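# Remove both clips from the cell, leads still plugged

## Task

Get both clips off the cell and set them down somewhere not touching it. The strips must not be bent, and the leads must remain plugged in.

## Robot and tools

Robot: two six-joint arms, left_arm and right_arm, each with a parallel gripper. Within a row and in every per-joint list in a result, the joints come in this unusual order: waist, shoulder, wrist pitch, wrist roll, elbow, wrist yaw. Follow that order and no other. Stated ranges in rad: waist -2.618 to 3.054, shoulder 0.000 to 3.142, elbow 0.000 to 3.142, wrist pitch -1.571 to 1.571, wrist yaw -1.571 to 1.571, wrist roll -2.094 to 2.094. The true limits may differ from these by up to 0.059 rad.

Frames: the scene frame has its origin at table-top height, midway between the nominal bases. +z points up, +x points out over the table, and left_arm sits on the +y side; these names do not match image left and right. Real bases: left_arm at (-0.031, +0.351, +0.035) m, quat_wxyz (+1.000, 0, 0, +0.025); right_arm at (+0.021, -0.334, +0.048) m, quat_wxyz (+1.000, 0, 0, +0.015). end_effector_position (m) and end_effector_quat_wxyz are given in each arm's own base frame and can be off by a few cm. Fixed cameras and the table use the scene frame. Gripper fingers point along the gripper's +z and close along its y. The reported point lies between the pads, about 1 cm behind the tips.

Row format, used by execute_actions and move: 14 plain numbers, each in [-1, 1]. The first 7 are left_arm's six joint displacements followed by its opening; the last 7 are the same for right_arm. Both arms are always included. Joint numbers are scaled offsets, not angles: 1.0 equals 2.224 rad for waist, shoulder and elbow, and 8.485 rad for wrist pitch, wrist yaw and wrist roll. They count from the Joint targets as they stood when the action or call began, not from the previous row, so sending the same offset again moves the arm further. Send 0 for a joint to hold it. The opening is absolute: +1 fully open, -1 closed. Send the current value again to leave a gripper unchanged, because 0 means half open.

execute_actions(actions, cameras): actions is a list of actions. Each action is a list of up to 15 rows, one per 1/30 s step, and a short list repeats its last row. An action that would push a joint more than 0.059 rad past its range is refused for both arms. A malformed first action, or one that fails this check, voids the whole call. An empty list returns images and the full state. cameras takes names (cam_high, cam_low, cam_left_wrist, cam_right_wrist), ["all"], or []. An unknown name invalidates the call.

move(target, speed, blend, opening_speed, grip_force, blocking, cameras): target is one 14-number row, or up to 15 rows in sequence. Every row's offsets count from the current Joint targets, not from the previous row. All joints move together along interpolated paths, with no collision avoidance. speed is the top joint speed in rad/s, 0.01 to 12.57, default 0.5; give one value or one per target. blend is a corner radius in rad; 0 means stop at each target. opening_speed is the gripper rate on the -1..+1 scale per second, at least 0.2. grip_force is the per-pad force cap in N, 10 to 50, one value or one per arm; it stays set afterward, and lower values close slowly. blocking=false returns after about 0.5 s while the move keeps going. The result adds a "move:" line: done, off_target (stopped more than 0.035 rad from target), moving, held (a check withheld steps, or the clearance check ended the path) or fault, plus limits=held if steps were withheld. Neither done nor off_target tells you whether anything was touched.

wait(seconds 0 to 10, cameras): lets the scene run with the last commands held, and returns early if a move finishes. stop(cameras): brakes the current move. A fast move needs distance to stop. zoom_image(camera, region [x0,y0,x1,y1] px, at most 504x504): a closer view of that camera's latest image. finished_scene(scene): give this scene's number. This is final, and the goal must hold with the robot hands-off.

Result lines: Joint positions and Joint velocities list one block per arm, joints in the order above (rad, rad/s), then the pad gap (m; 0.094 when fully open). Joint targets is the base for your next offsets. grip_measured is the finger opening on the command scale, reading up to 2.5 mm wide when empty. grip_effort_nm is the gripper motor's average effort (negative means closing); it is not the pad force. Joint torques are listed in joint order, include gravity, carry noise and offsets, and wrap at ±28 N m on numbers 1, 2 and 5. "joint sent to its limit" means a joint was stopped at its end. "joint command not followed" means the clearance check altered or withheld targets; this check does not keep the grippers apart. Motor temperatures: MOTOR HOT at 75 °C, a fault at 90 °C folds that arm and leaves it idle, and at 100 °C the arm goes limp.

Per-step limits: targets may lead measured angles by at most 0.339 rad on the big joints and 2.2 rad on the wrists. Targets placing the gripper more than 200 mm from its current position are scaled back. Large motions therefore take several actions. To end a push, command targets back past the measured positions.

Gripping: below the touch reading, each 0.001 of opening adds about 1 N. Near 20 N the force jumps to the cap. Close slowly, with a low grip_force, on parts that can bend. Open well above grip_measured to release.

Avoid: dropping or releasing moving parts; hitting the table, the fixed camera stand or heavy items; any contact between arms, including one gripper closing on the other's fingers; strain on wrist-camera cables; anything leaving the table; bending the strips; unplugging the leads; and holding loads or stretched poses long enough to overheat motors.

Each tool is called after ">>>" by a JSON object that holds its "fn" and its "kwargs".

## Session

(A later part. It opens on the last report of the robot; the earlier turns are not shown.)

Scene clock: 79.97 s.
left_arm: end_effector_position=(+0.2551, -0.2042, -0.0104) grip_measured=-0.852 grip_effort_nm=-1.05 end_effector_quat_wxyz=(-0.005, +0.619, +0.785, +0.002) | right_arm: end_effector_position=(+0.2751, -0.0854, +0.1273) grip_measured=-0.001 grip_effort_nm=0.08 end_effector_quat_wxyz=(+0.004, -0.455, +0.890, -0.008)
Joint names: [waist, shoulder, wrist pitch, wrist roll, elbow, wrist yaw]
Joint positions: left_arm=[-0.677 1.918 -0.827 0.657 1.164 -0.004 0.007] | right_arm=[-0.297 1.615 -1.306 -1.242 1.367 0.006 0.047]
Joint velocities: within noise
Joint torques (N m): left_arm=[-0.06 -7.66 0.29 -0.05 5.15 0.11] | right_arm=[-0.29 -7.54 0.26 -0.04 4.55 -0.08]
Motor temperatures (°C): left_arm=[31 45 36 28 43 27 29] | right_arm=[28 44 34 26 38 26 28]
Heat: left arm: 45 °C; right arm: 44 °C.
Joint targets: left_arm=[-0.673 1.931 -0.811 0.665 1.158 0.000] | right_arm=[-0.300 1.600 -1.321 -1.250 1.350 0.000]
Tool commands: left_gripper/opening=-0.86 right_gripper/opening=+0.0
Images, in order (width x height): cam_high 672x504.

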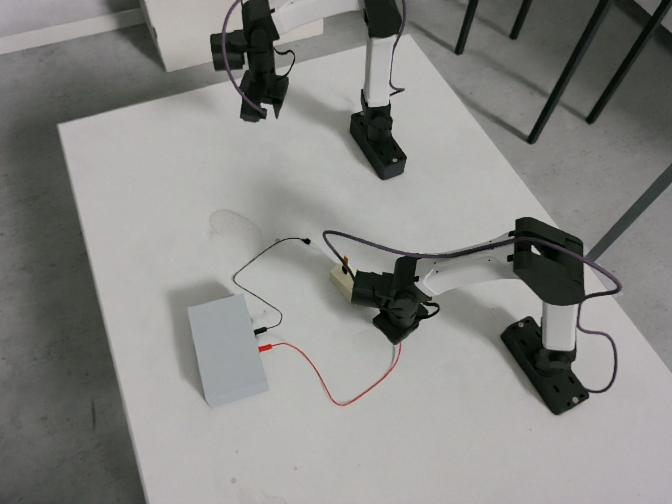

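>>> {"fn": "move", "kwargs": {"target": [0,-0.0733,-0.0389,0,0.1012,0,-0.86,0,0,0,0,0,0,0.0], "speed": 0.3, "cameras": ["cam_low","cam_high"]}}

>>> {"fn": "zoom_image", "kwargs": {"camera": "cam_low", "region": [310, 230, 400, 310]}}

>>> {"fn": "zoom_image", "kwargs": {"camera": "cam_high", "region": [310, 220, 450, 340]}}

Scene clock: 82.00 s.
left_arm: end_effector_position=(+0.2578, -0.2064, +0.0770) grip_measured=-0.852 grip_effort_nm=-1.06 end_effector_quat_wxyz=(+0.009, +0.619, +0.785, +0.002) | right_arm: end_effector_position=(+0.2751, -0.0854, +0.1273) grip_measured=-0.001 grip_effort_nm=0.07 end_effector_quat_wxyz=(+0.004, -0.455, +0.890, -0.008)
Joint names: [waist, shoulder, wrist pitch, wrist roll, elbow, wrist yaw]
Joint positions: left_arm=[-0.677 1.791 -1.128 0.657 1.366 -0.004 0.007] | right_arm=[-0.297 1.615 -1.306 -1.242 1.367 0.006 0.047]
Joint torques (N m): left_arm=[0.06 -10.44 0.09 -0.04 7.66 0.08] | right_arm=[-0.24 -7.45 0.27 -0.04 4.51 -0.06]
Heat: left arm: 45 °C; right arm: 44 °C.
Joint targets: left_arm=[-0.673 1.768 -1.141 0.665 1.383 0.000] | right_arm=[-0.300 1.600 -1.321 -1.250 1.350 0.000]
move: done
Images, in order (width x height): cam_high 672x504, cam_low 672x504.

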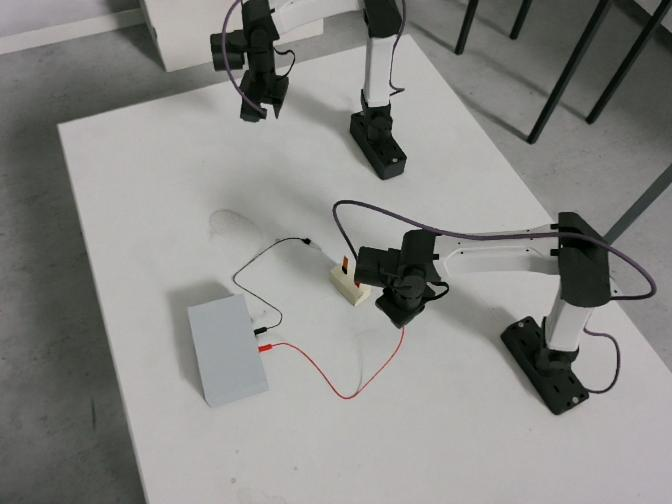

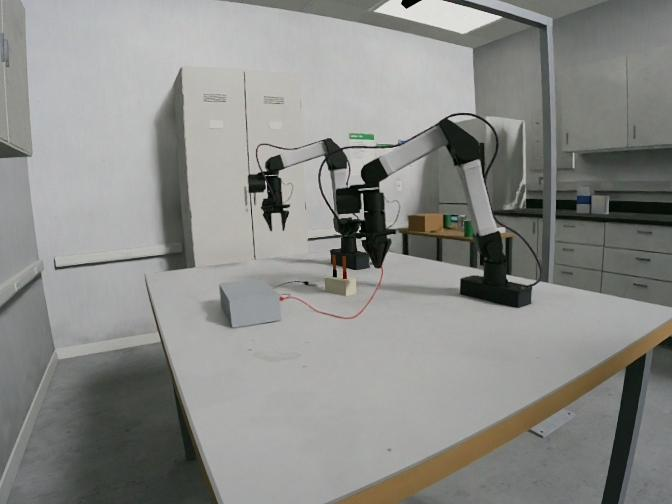

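Scaled by 5.600 from the camera's 672x504 image, which has a finer 960x720 frame.

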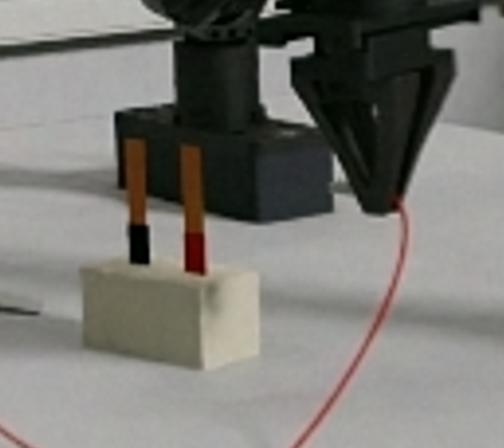

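Scaled by 3.600 from the camera's 672x504 image, which has a finer 960x720 frame.

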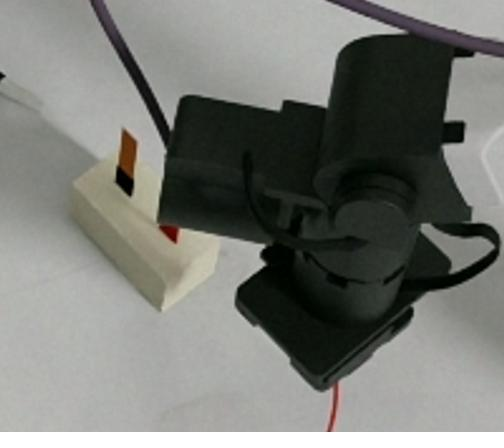

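>>> {"fn": "move", "kwargs": {"target": [[0.0360,0,0,0.1229,0,0,-0.86,0,0,0,0,0,0,0.0],[0.0360,0.0733,0.0389,0.1229,-0.1012,0,-0.86,0,0,0,0,0,0,0.0]], "speed": [0.5,0.25], "cameras": ["cam_low","cam_high","cam_left_wrist"]}}

>>> {"fn": "zoom_image", "kwargs": {"camera": "cam_low", "region": [320, 230, 420, 310]}}

>>> {"fn": "zoom_image", "kwargs": {"camera": "cam_high", "region": [310, 220, 450, 340]}}

Scene clock: 87.70 s.
left_arm: end_effector_position=(+0.2706, -0.1834, -0.0104) grip_measured=-0.852 grip_effort_nm=-1.05 end_effector_quat_wxyz=(-0.006, +0.912, +0.410, -0.001) | right_arm: end_effector_position=(+0.2751, -0.0854, +0.1273) grip_measured=-0.001 grip_effort_nm=0.08 end_effector_quat_wxyz=(+0.004, -0.455, +0.890, -0.008)
Joint names: [waist, shoulder, wrist pitch, wrist roll, elbow, wrist yaw]
Joint positions: left_arm=[-0.598 1.918 -0.827 1.7 1.164 -0.004 0.007] | right_arm=[-0.297 1.615 -1.306 -1.242 1.367 0.006 0.047]
Joint torques (N m): left_arm=[-0.02 -7.8 0.23 -0.05 5.11 0.12] | right_arm=[-0.18 -7.57 0.3 -0.03 4.6 -0.06]
Heat: left arm: 46 °C; right arm: 44 °C.
Joint targets: left_arm=[-0.592 1.931 -0.811 1.708 1.158 0.000] | right_arm=[-0.300 1.600 -1.321 -1.250 1.350 0.000]
move: done
camera_calibration:
cam_left_wrist: T_world_to_cam=[[-0.740861, 0.671643, 0.00457455, 0.325993], [0.558264, 0.611982, 0.560197, -0.00313786], [0.373453, 0.417581, -0.828347, 0.0960236], [0, 0, 0, 1]] pos_world=[0.207407, -0.257128, 0.0798075]
Images, in order (width x height): cam_high 672x504, cam_low 672x504, cam_left_wrist 672x504.

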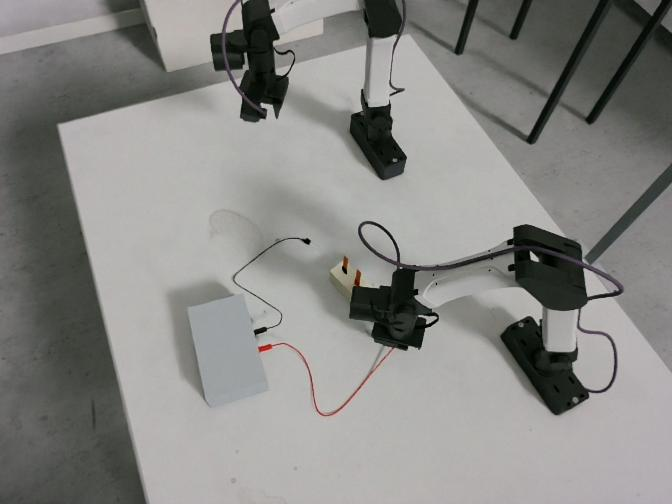

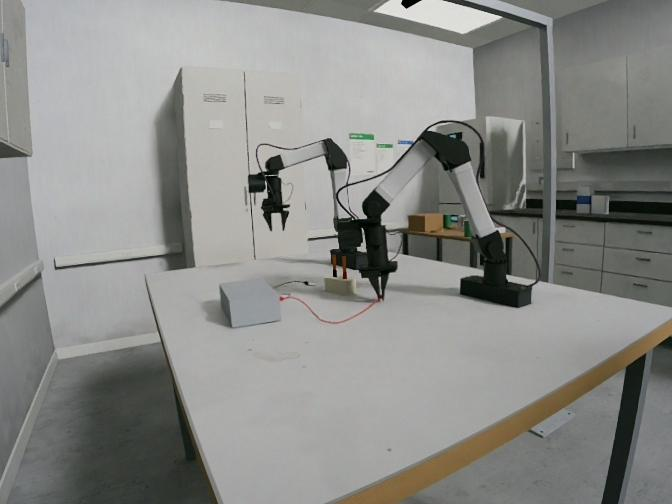

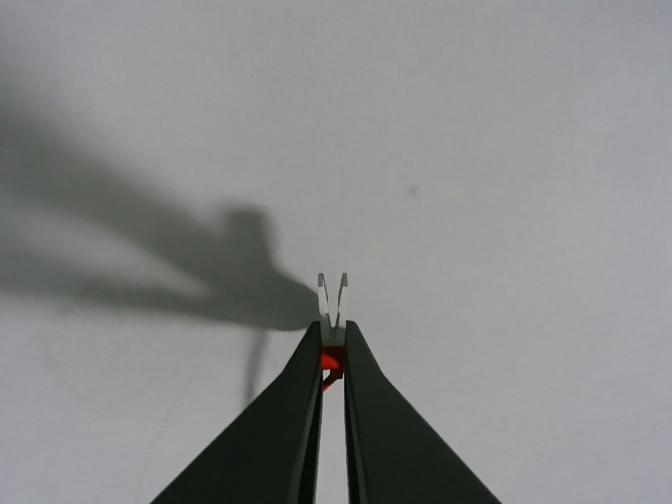

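Scaled by 5.040 from the camera's 672x504 image, which has a finer 960x720 frame.

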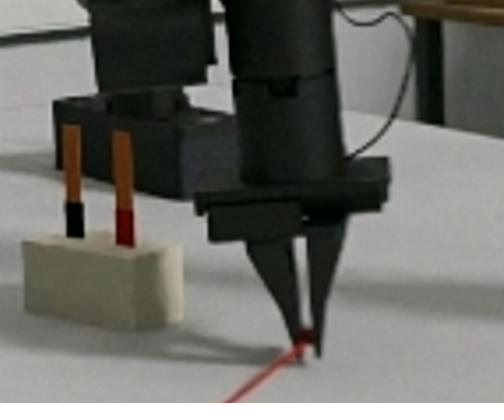

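Scaled by 3.600 from the camera's 672x504 image, which has a finer 960x720 frame.

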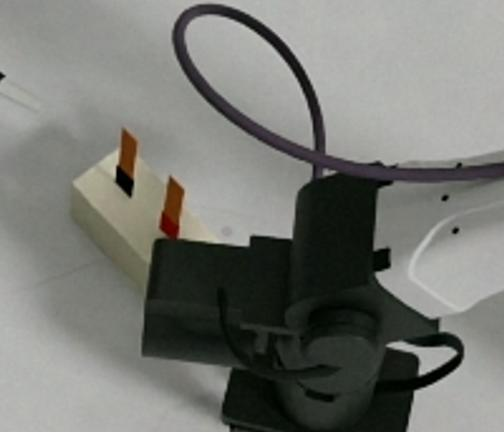

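>>> {"fn": "move", "kwargs": {"target": [0,0.0054,0.0026,0,-0.0045,0,-0.86,0,0,0,0,0,0,0.0], "speed": 0.04, "cameras": ["cam_low","cam_left_wrist"]}}

>>> {"fn": "zoom_image", "kwargs": {"camera": "cam_low", "region": [350, 270, 410, 320]}}

Scene clock: 88.90 s.
left_arm: end_effector_position=(+0.2717, -0.1842, -0.0150) grip_measured=-0.852 grip_effort_nm=-1.05 end_effector_quat_wxyz=(-0.003, +0.912, +0.410, +0.000) | right_arm: end_effector_position=(+0.2751, -0.0854, +0.1273) grip_measured=-0.001 grip_effort_nm=0.08 end_effector_quat_wxyz=(+0.004, -0.455, +0.890, -0.008)
Joint names: [waist, shoulder, wrist pitch, wrist roll, elbow, wrist yaw]
Joint positions: left_arm=[-0.598 1.928 -0.805 1.7 1.156 -0.004 0.007] | right_arm=[-0.297 1.615 -1.306 -1.242 1.367 0.006 0.047]
Joint torques (N m): left_arm=[-0.08 -7.47 0.2 -0.05 4.89 0.07] | right_arm=[-0.16 -7.47 0.27 -0.04 4.56 -0.08]
Heat: left arm: 45 °C; right arm: 44 °C.
Joint targets: left_arm=[-0.592 1.943 -0.789 1.708 1.148 0.000] | right_arm=[-0.300 1.600 -1.321 -1.250 1.350 0.000]
move: done
camera_calibration:
cam_left_wrist: T_world_to_cam=[[-0.740905, 0.67161, -0.000403483, 0.32724], [0.55592, 0.613615, 0.56074, 0.000271474], [0.376846, 0.41523, -0.827992, 0.0907496], [0, 0, 0, 1]] pos_world=[0.208104, -0.257626, 0.0751197]
Images, in order (width x height): cam_low 672x504, cam_left_wrist 672x504.

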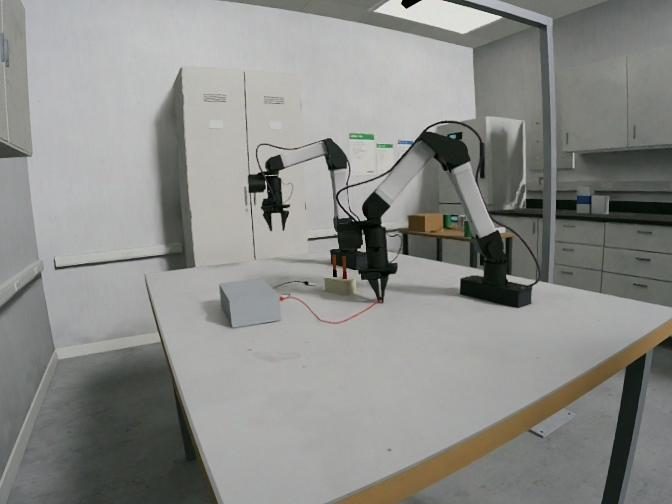

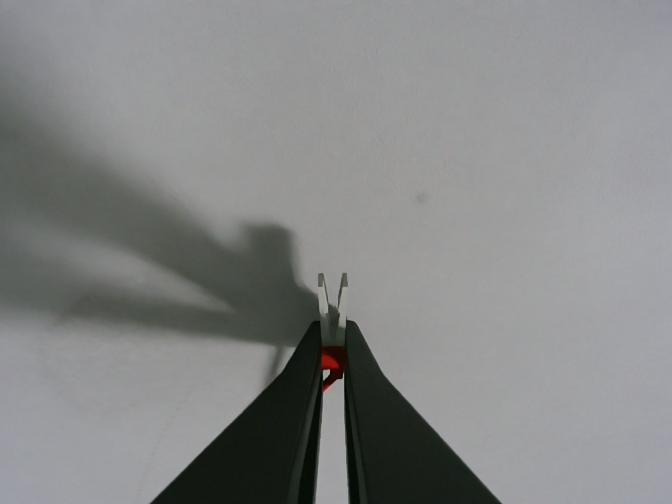

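Scaled by 8.400 from the camera's 672x504 image, which has a finer 960x720 frame.

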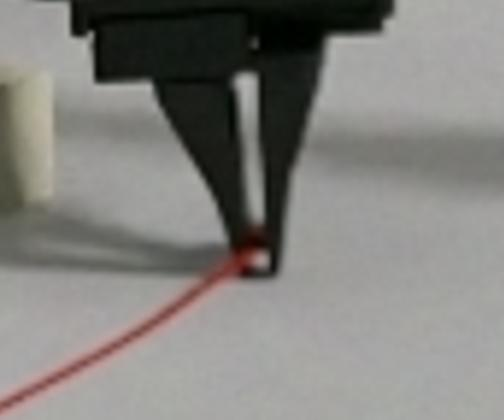

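>>> {"fn": "move", "kwargs": {"target": [0,0.0045,0.0022,0,-0.0038,0,-0.86,0,0,0,0,0,0,0.0], "speed": 0.04, "cameras": ["cam_low"]}}

>>> {"fn": "zoom_image", "kwargs": {"camera": "cam_low", "region": [350, 270, 410, 320]}}

Scene clock: 89.83 s.
left_arm: end_effector_position=(+0.2734, -0.1853, -0.0155) grip_measured=-0.852 grip_effort_nm=-1.05 end_effector_quat_wxyz=(+0.000, +0.912, +0.410, +0.002) | right_arm: end_effector_position=(+0.2751, -0.0854, +0.1273) grip_measured=-0.001 grip_effort_nm=0.07 end_effector_quat_wxyz=(+0.004, -0.455, +0.890, -0.008)
Joint names: [waist, shoulder, wrist pitch, wrist roll, elbow, wrist yaw]
Joint positions: left_arm=[-0.598 1.929 -0.795 1.7 1.156 -0.004 0.007] | right_arm=[-0.297 1.615 -1.306 -1.242 1.367 0.006 0.047]
Joint torques (N m): left_arm=[0.06 -6.91 0.33 -0.04 4.33 0.07] | right_arm=[-0.29 -7.5 0.27 -0.04 4.57 -0.06]
Heat: left arm: 45 °C; right arm: 44 °C.
Joint targets: left_arm=[-0.592 1.953 -0.770 1.708 1.140 0.000] | right_arm=[-0.300 1.600 -1.321 -1.250 1.350 0.000]
move: done
Images, in order (width x height): cam_low 672x504.

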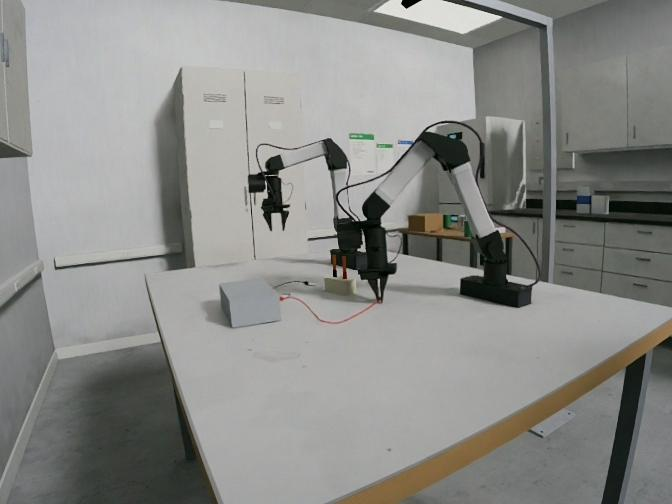

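Scaled by 8.400 from the camera's 672x504 image, which has a finer 960x720 frame.

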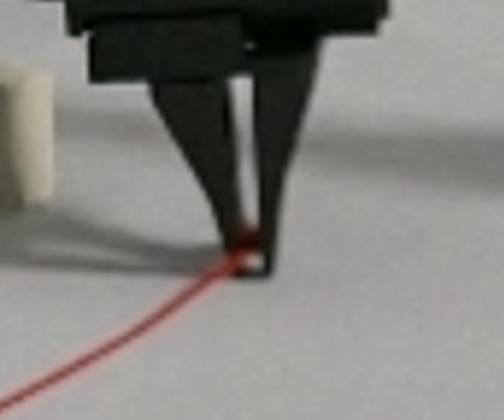

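>>> {"fn": "move", "kwargs": {"target": [[0,-0.0045,-0.0022,0,0.0038,0,-0.86,0,0,0,0,0,0,0.0],[0,-0.0045,-0.0022,0,0.0038,0,-0.3,0,0,0,0,0,0,0.0]], "speed": 0.05, "opening_speed": 0.25, "cameras": ["cam_low","cam_left_wrist"]}}

Scene clock: 93.47 s.
left_arm: end_effector_position=(+0.2695, -0.1827, -0.0155) grip_measured=-0.302 grip_effort_nm=0.10 end_effector_quat_wxyz=(-0.008, +0.912, +0.409, -0.003) | right_arm: end_effector_position=(+0.2751, -0.0854, +0.1273) grip_measured=-0.001 grip_effort_nm=0.08 end_effector_quat_wxyz=(+0.004, -0.455, +0.890, -0.008)
Joint names: [waist, shoulder, wrist pitch, wrist roll, elbow, wrist yaw]
Joint positions: left_arm=[-0.598 1.929 -0.814 1.7 1.156 -0.004 0.033] | right_arm=[-0.297 1.615 -1.306 -1.242 1.367 0.006 0.047]
Joint torques (N m): left_arm=[0.01 -7.65 0.29 -0.07 4.96 0.09] | right_arm=[-0.18 -7.53 0.24 -0.03 4.44 -0.08]
Heat: left arm: 45 °C; right arm: 44 °C.
Joint targets: left_arm=[-0.592 1.943 -0.789 1.708 1.148 0.000] | right_arm=[-0.300 1.600 -1.321 -1.250 1.350 0.000]
move: done
camera_calibration:
cam_left_wrist: T_world_to_cam=[[-0.740592, 0.671866, 0.0109363, 0.324833], [0.561455, 0.609781, 0.559406, -0.00140357], [0.369177, 0.420432, -0.828822, 0.0935777], [0, 0, 0, 1]] pos_world=[0.20681, -0.256731, 0.0747919]
Images, in order (width x height): cam_low 672x504, cam_left_wrist 672x504.

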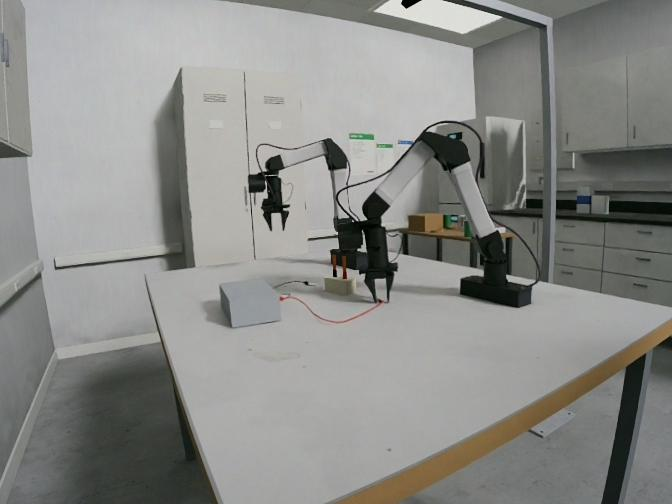

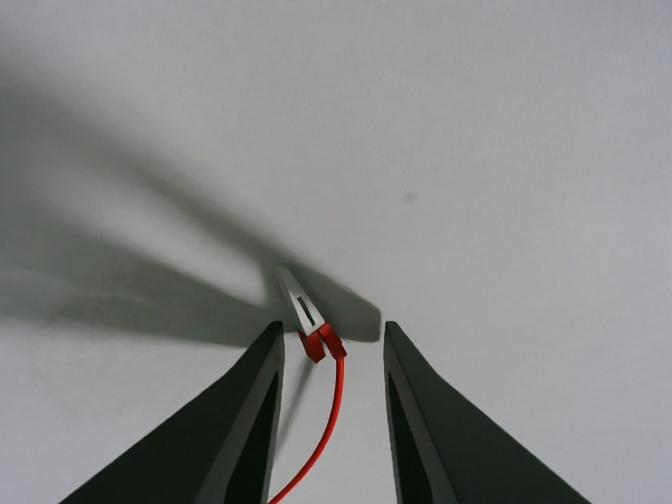

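>>> {"fn": "move", "kwargs": {"target": [[0,0,0,0,0,0,0.0,0,0,0,0,0,0,0.0],[0,-0.0787,-0.0415,0,0.1057,0,0.0,0,0,0,0,0,0,0.0],[0,-0.1542,-0.0626,0,0.0908,0,0.0,0,0,0,0,0,0,0.0],[0.2662,-0.1542,-0.0626,0,0.0908,0,0.0,0,0,0,0,0,0,0.0]], "speed": [0.1,0.25,0.5,0.7], "opening_speed": 0.5, "cameras": ["cam_low","cam_high"]}}

>>> {"fn": "zoom_image", "kwargs": {"camera": "cam_low", "region": [260, 220, 400, 320]}}

>>> {"fn": "zoom_image", "kwargs": {"camera": "cam_high", "region": [220, 210, 440, 400]}}

Scene clock: 99.07 s.
left_arm: end_effector_position=(+0.2857, +0.0009, +0.1265) grip_measured=-0.002 grip_effort_nm=0.08 end_effector_quat_wxyz=(+0.003, +0.751, +0.660, +0.006) | right_arm: end_effector_position=(+0.2751, -0.0854, +0.1273) grip_measured=-0.001 grip_effort_nm=0.07 end_effector_quat_wxyz=(+0.004, -0.455, +0.890, -0.008)
Joint names: [waist, shoulder, wrist pitch, wrist roll, elbow, wrist yaw]
Joint positions: left_arm=[0.001 1.61 -1.307 1.7 1.359 -0.004 0.047] | right_arm=[-0.297 1.615 -1.306 -1.242 1.367 0.006 0.047]
Joint torques (N m): left_arm=[-0.58 -7.68 0 -0.06 5.71 0.08] | right_arm=[-0.18 -7.54 0.24 -0.04 4.55 -0.08]
Heat: left arm: 45 °C; right arm: 44 °C.
Joint targets: left_arm=[-0.001 1.600 -1.320 1.708 1.350 0.000] | right_arm=[-0.300 1.600 -1.321 -1.250 1.350 0.000]
move: done
Images, in order (width x height): cam_high 672x504, cam_low 672x504.

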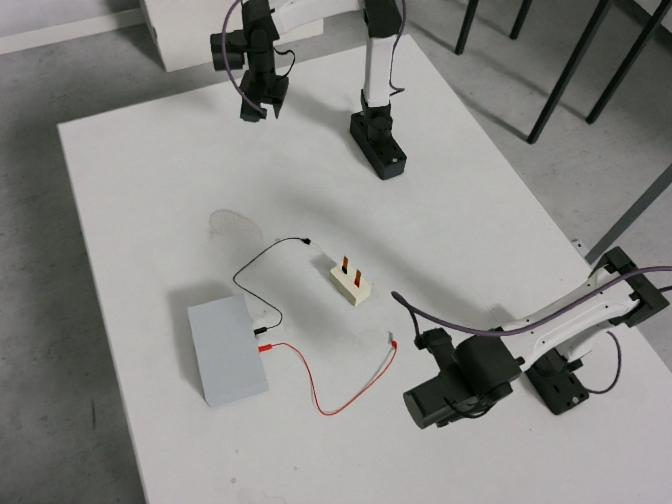

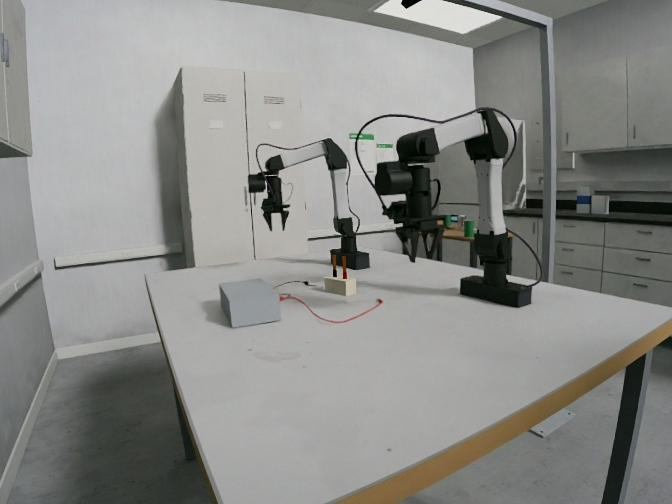

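Scaled by 3.600 from the camera's 672x504 image, which has a finer 960x720 frame.

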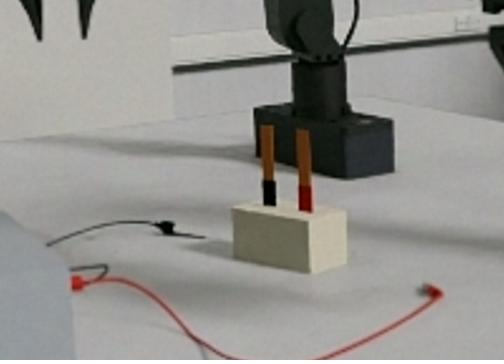

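Scaled by 2.291 from the camera's 672x504 image, which has a finer 960x720 frame.

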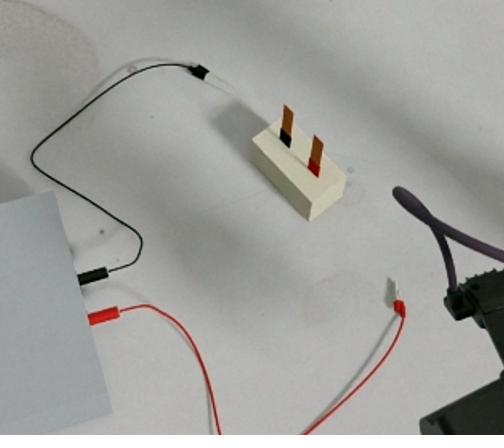

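>>> {"fn": "finished_scene", "kwargs": {"scene": 1}}

The scene is finished: the task was done.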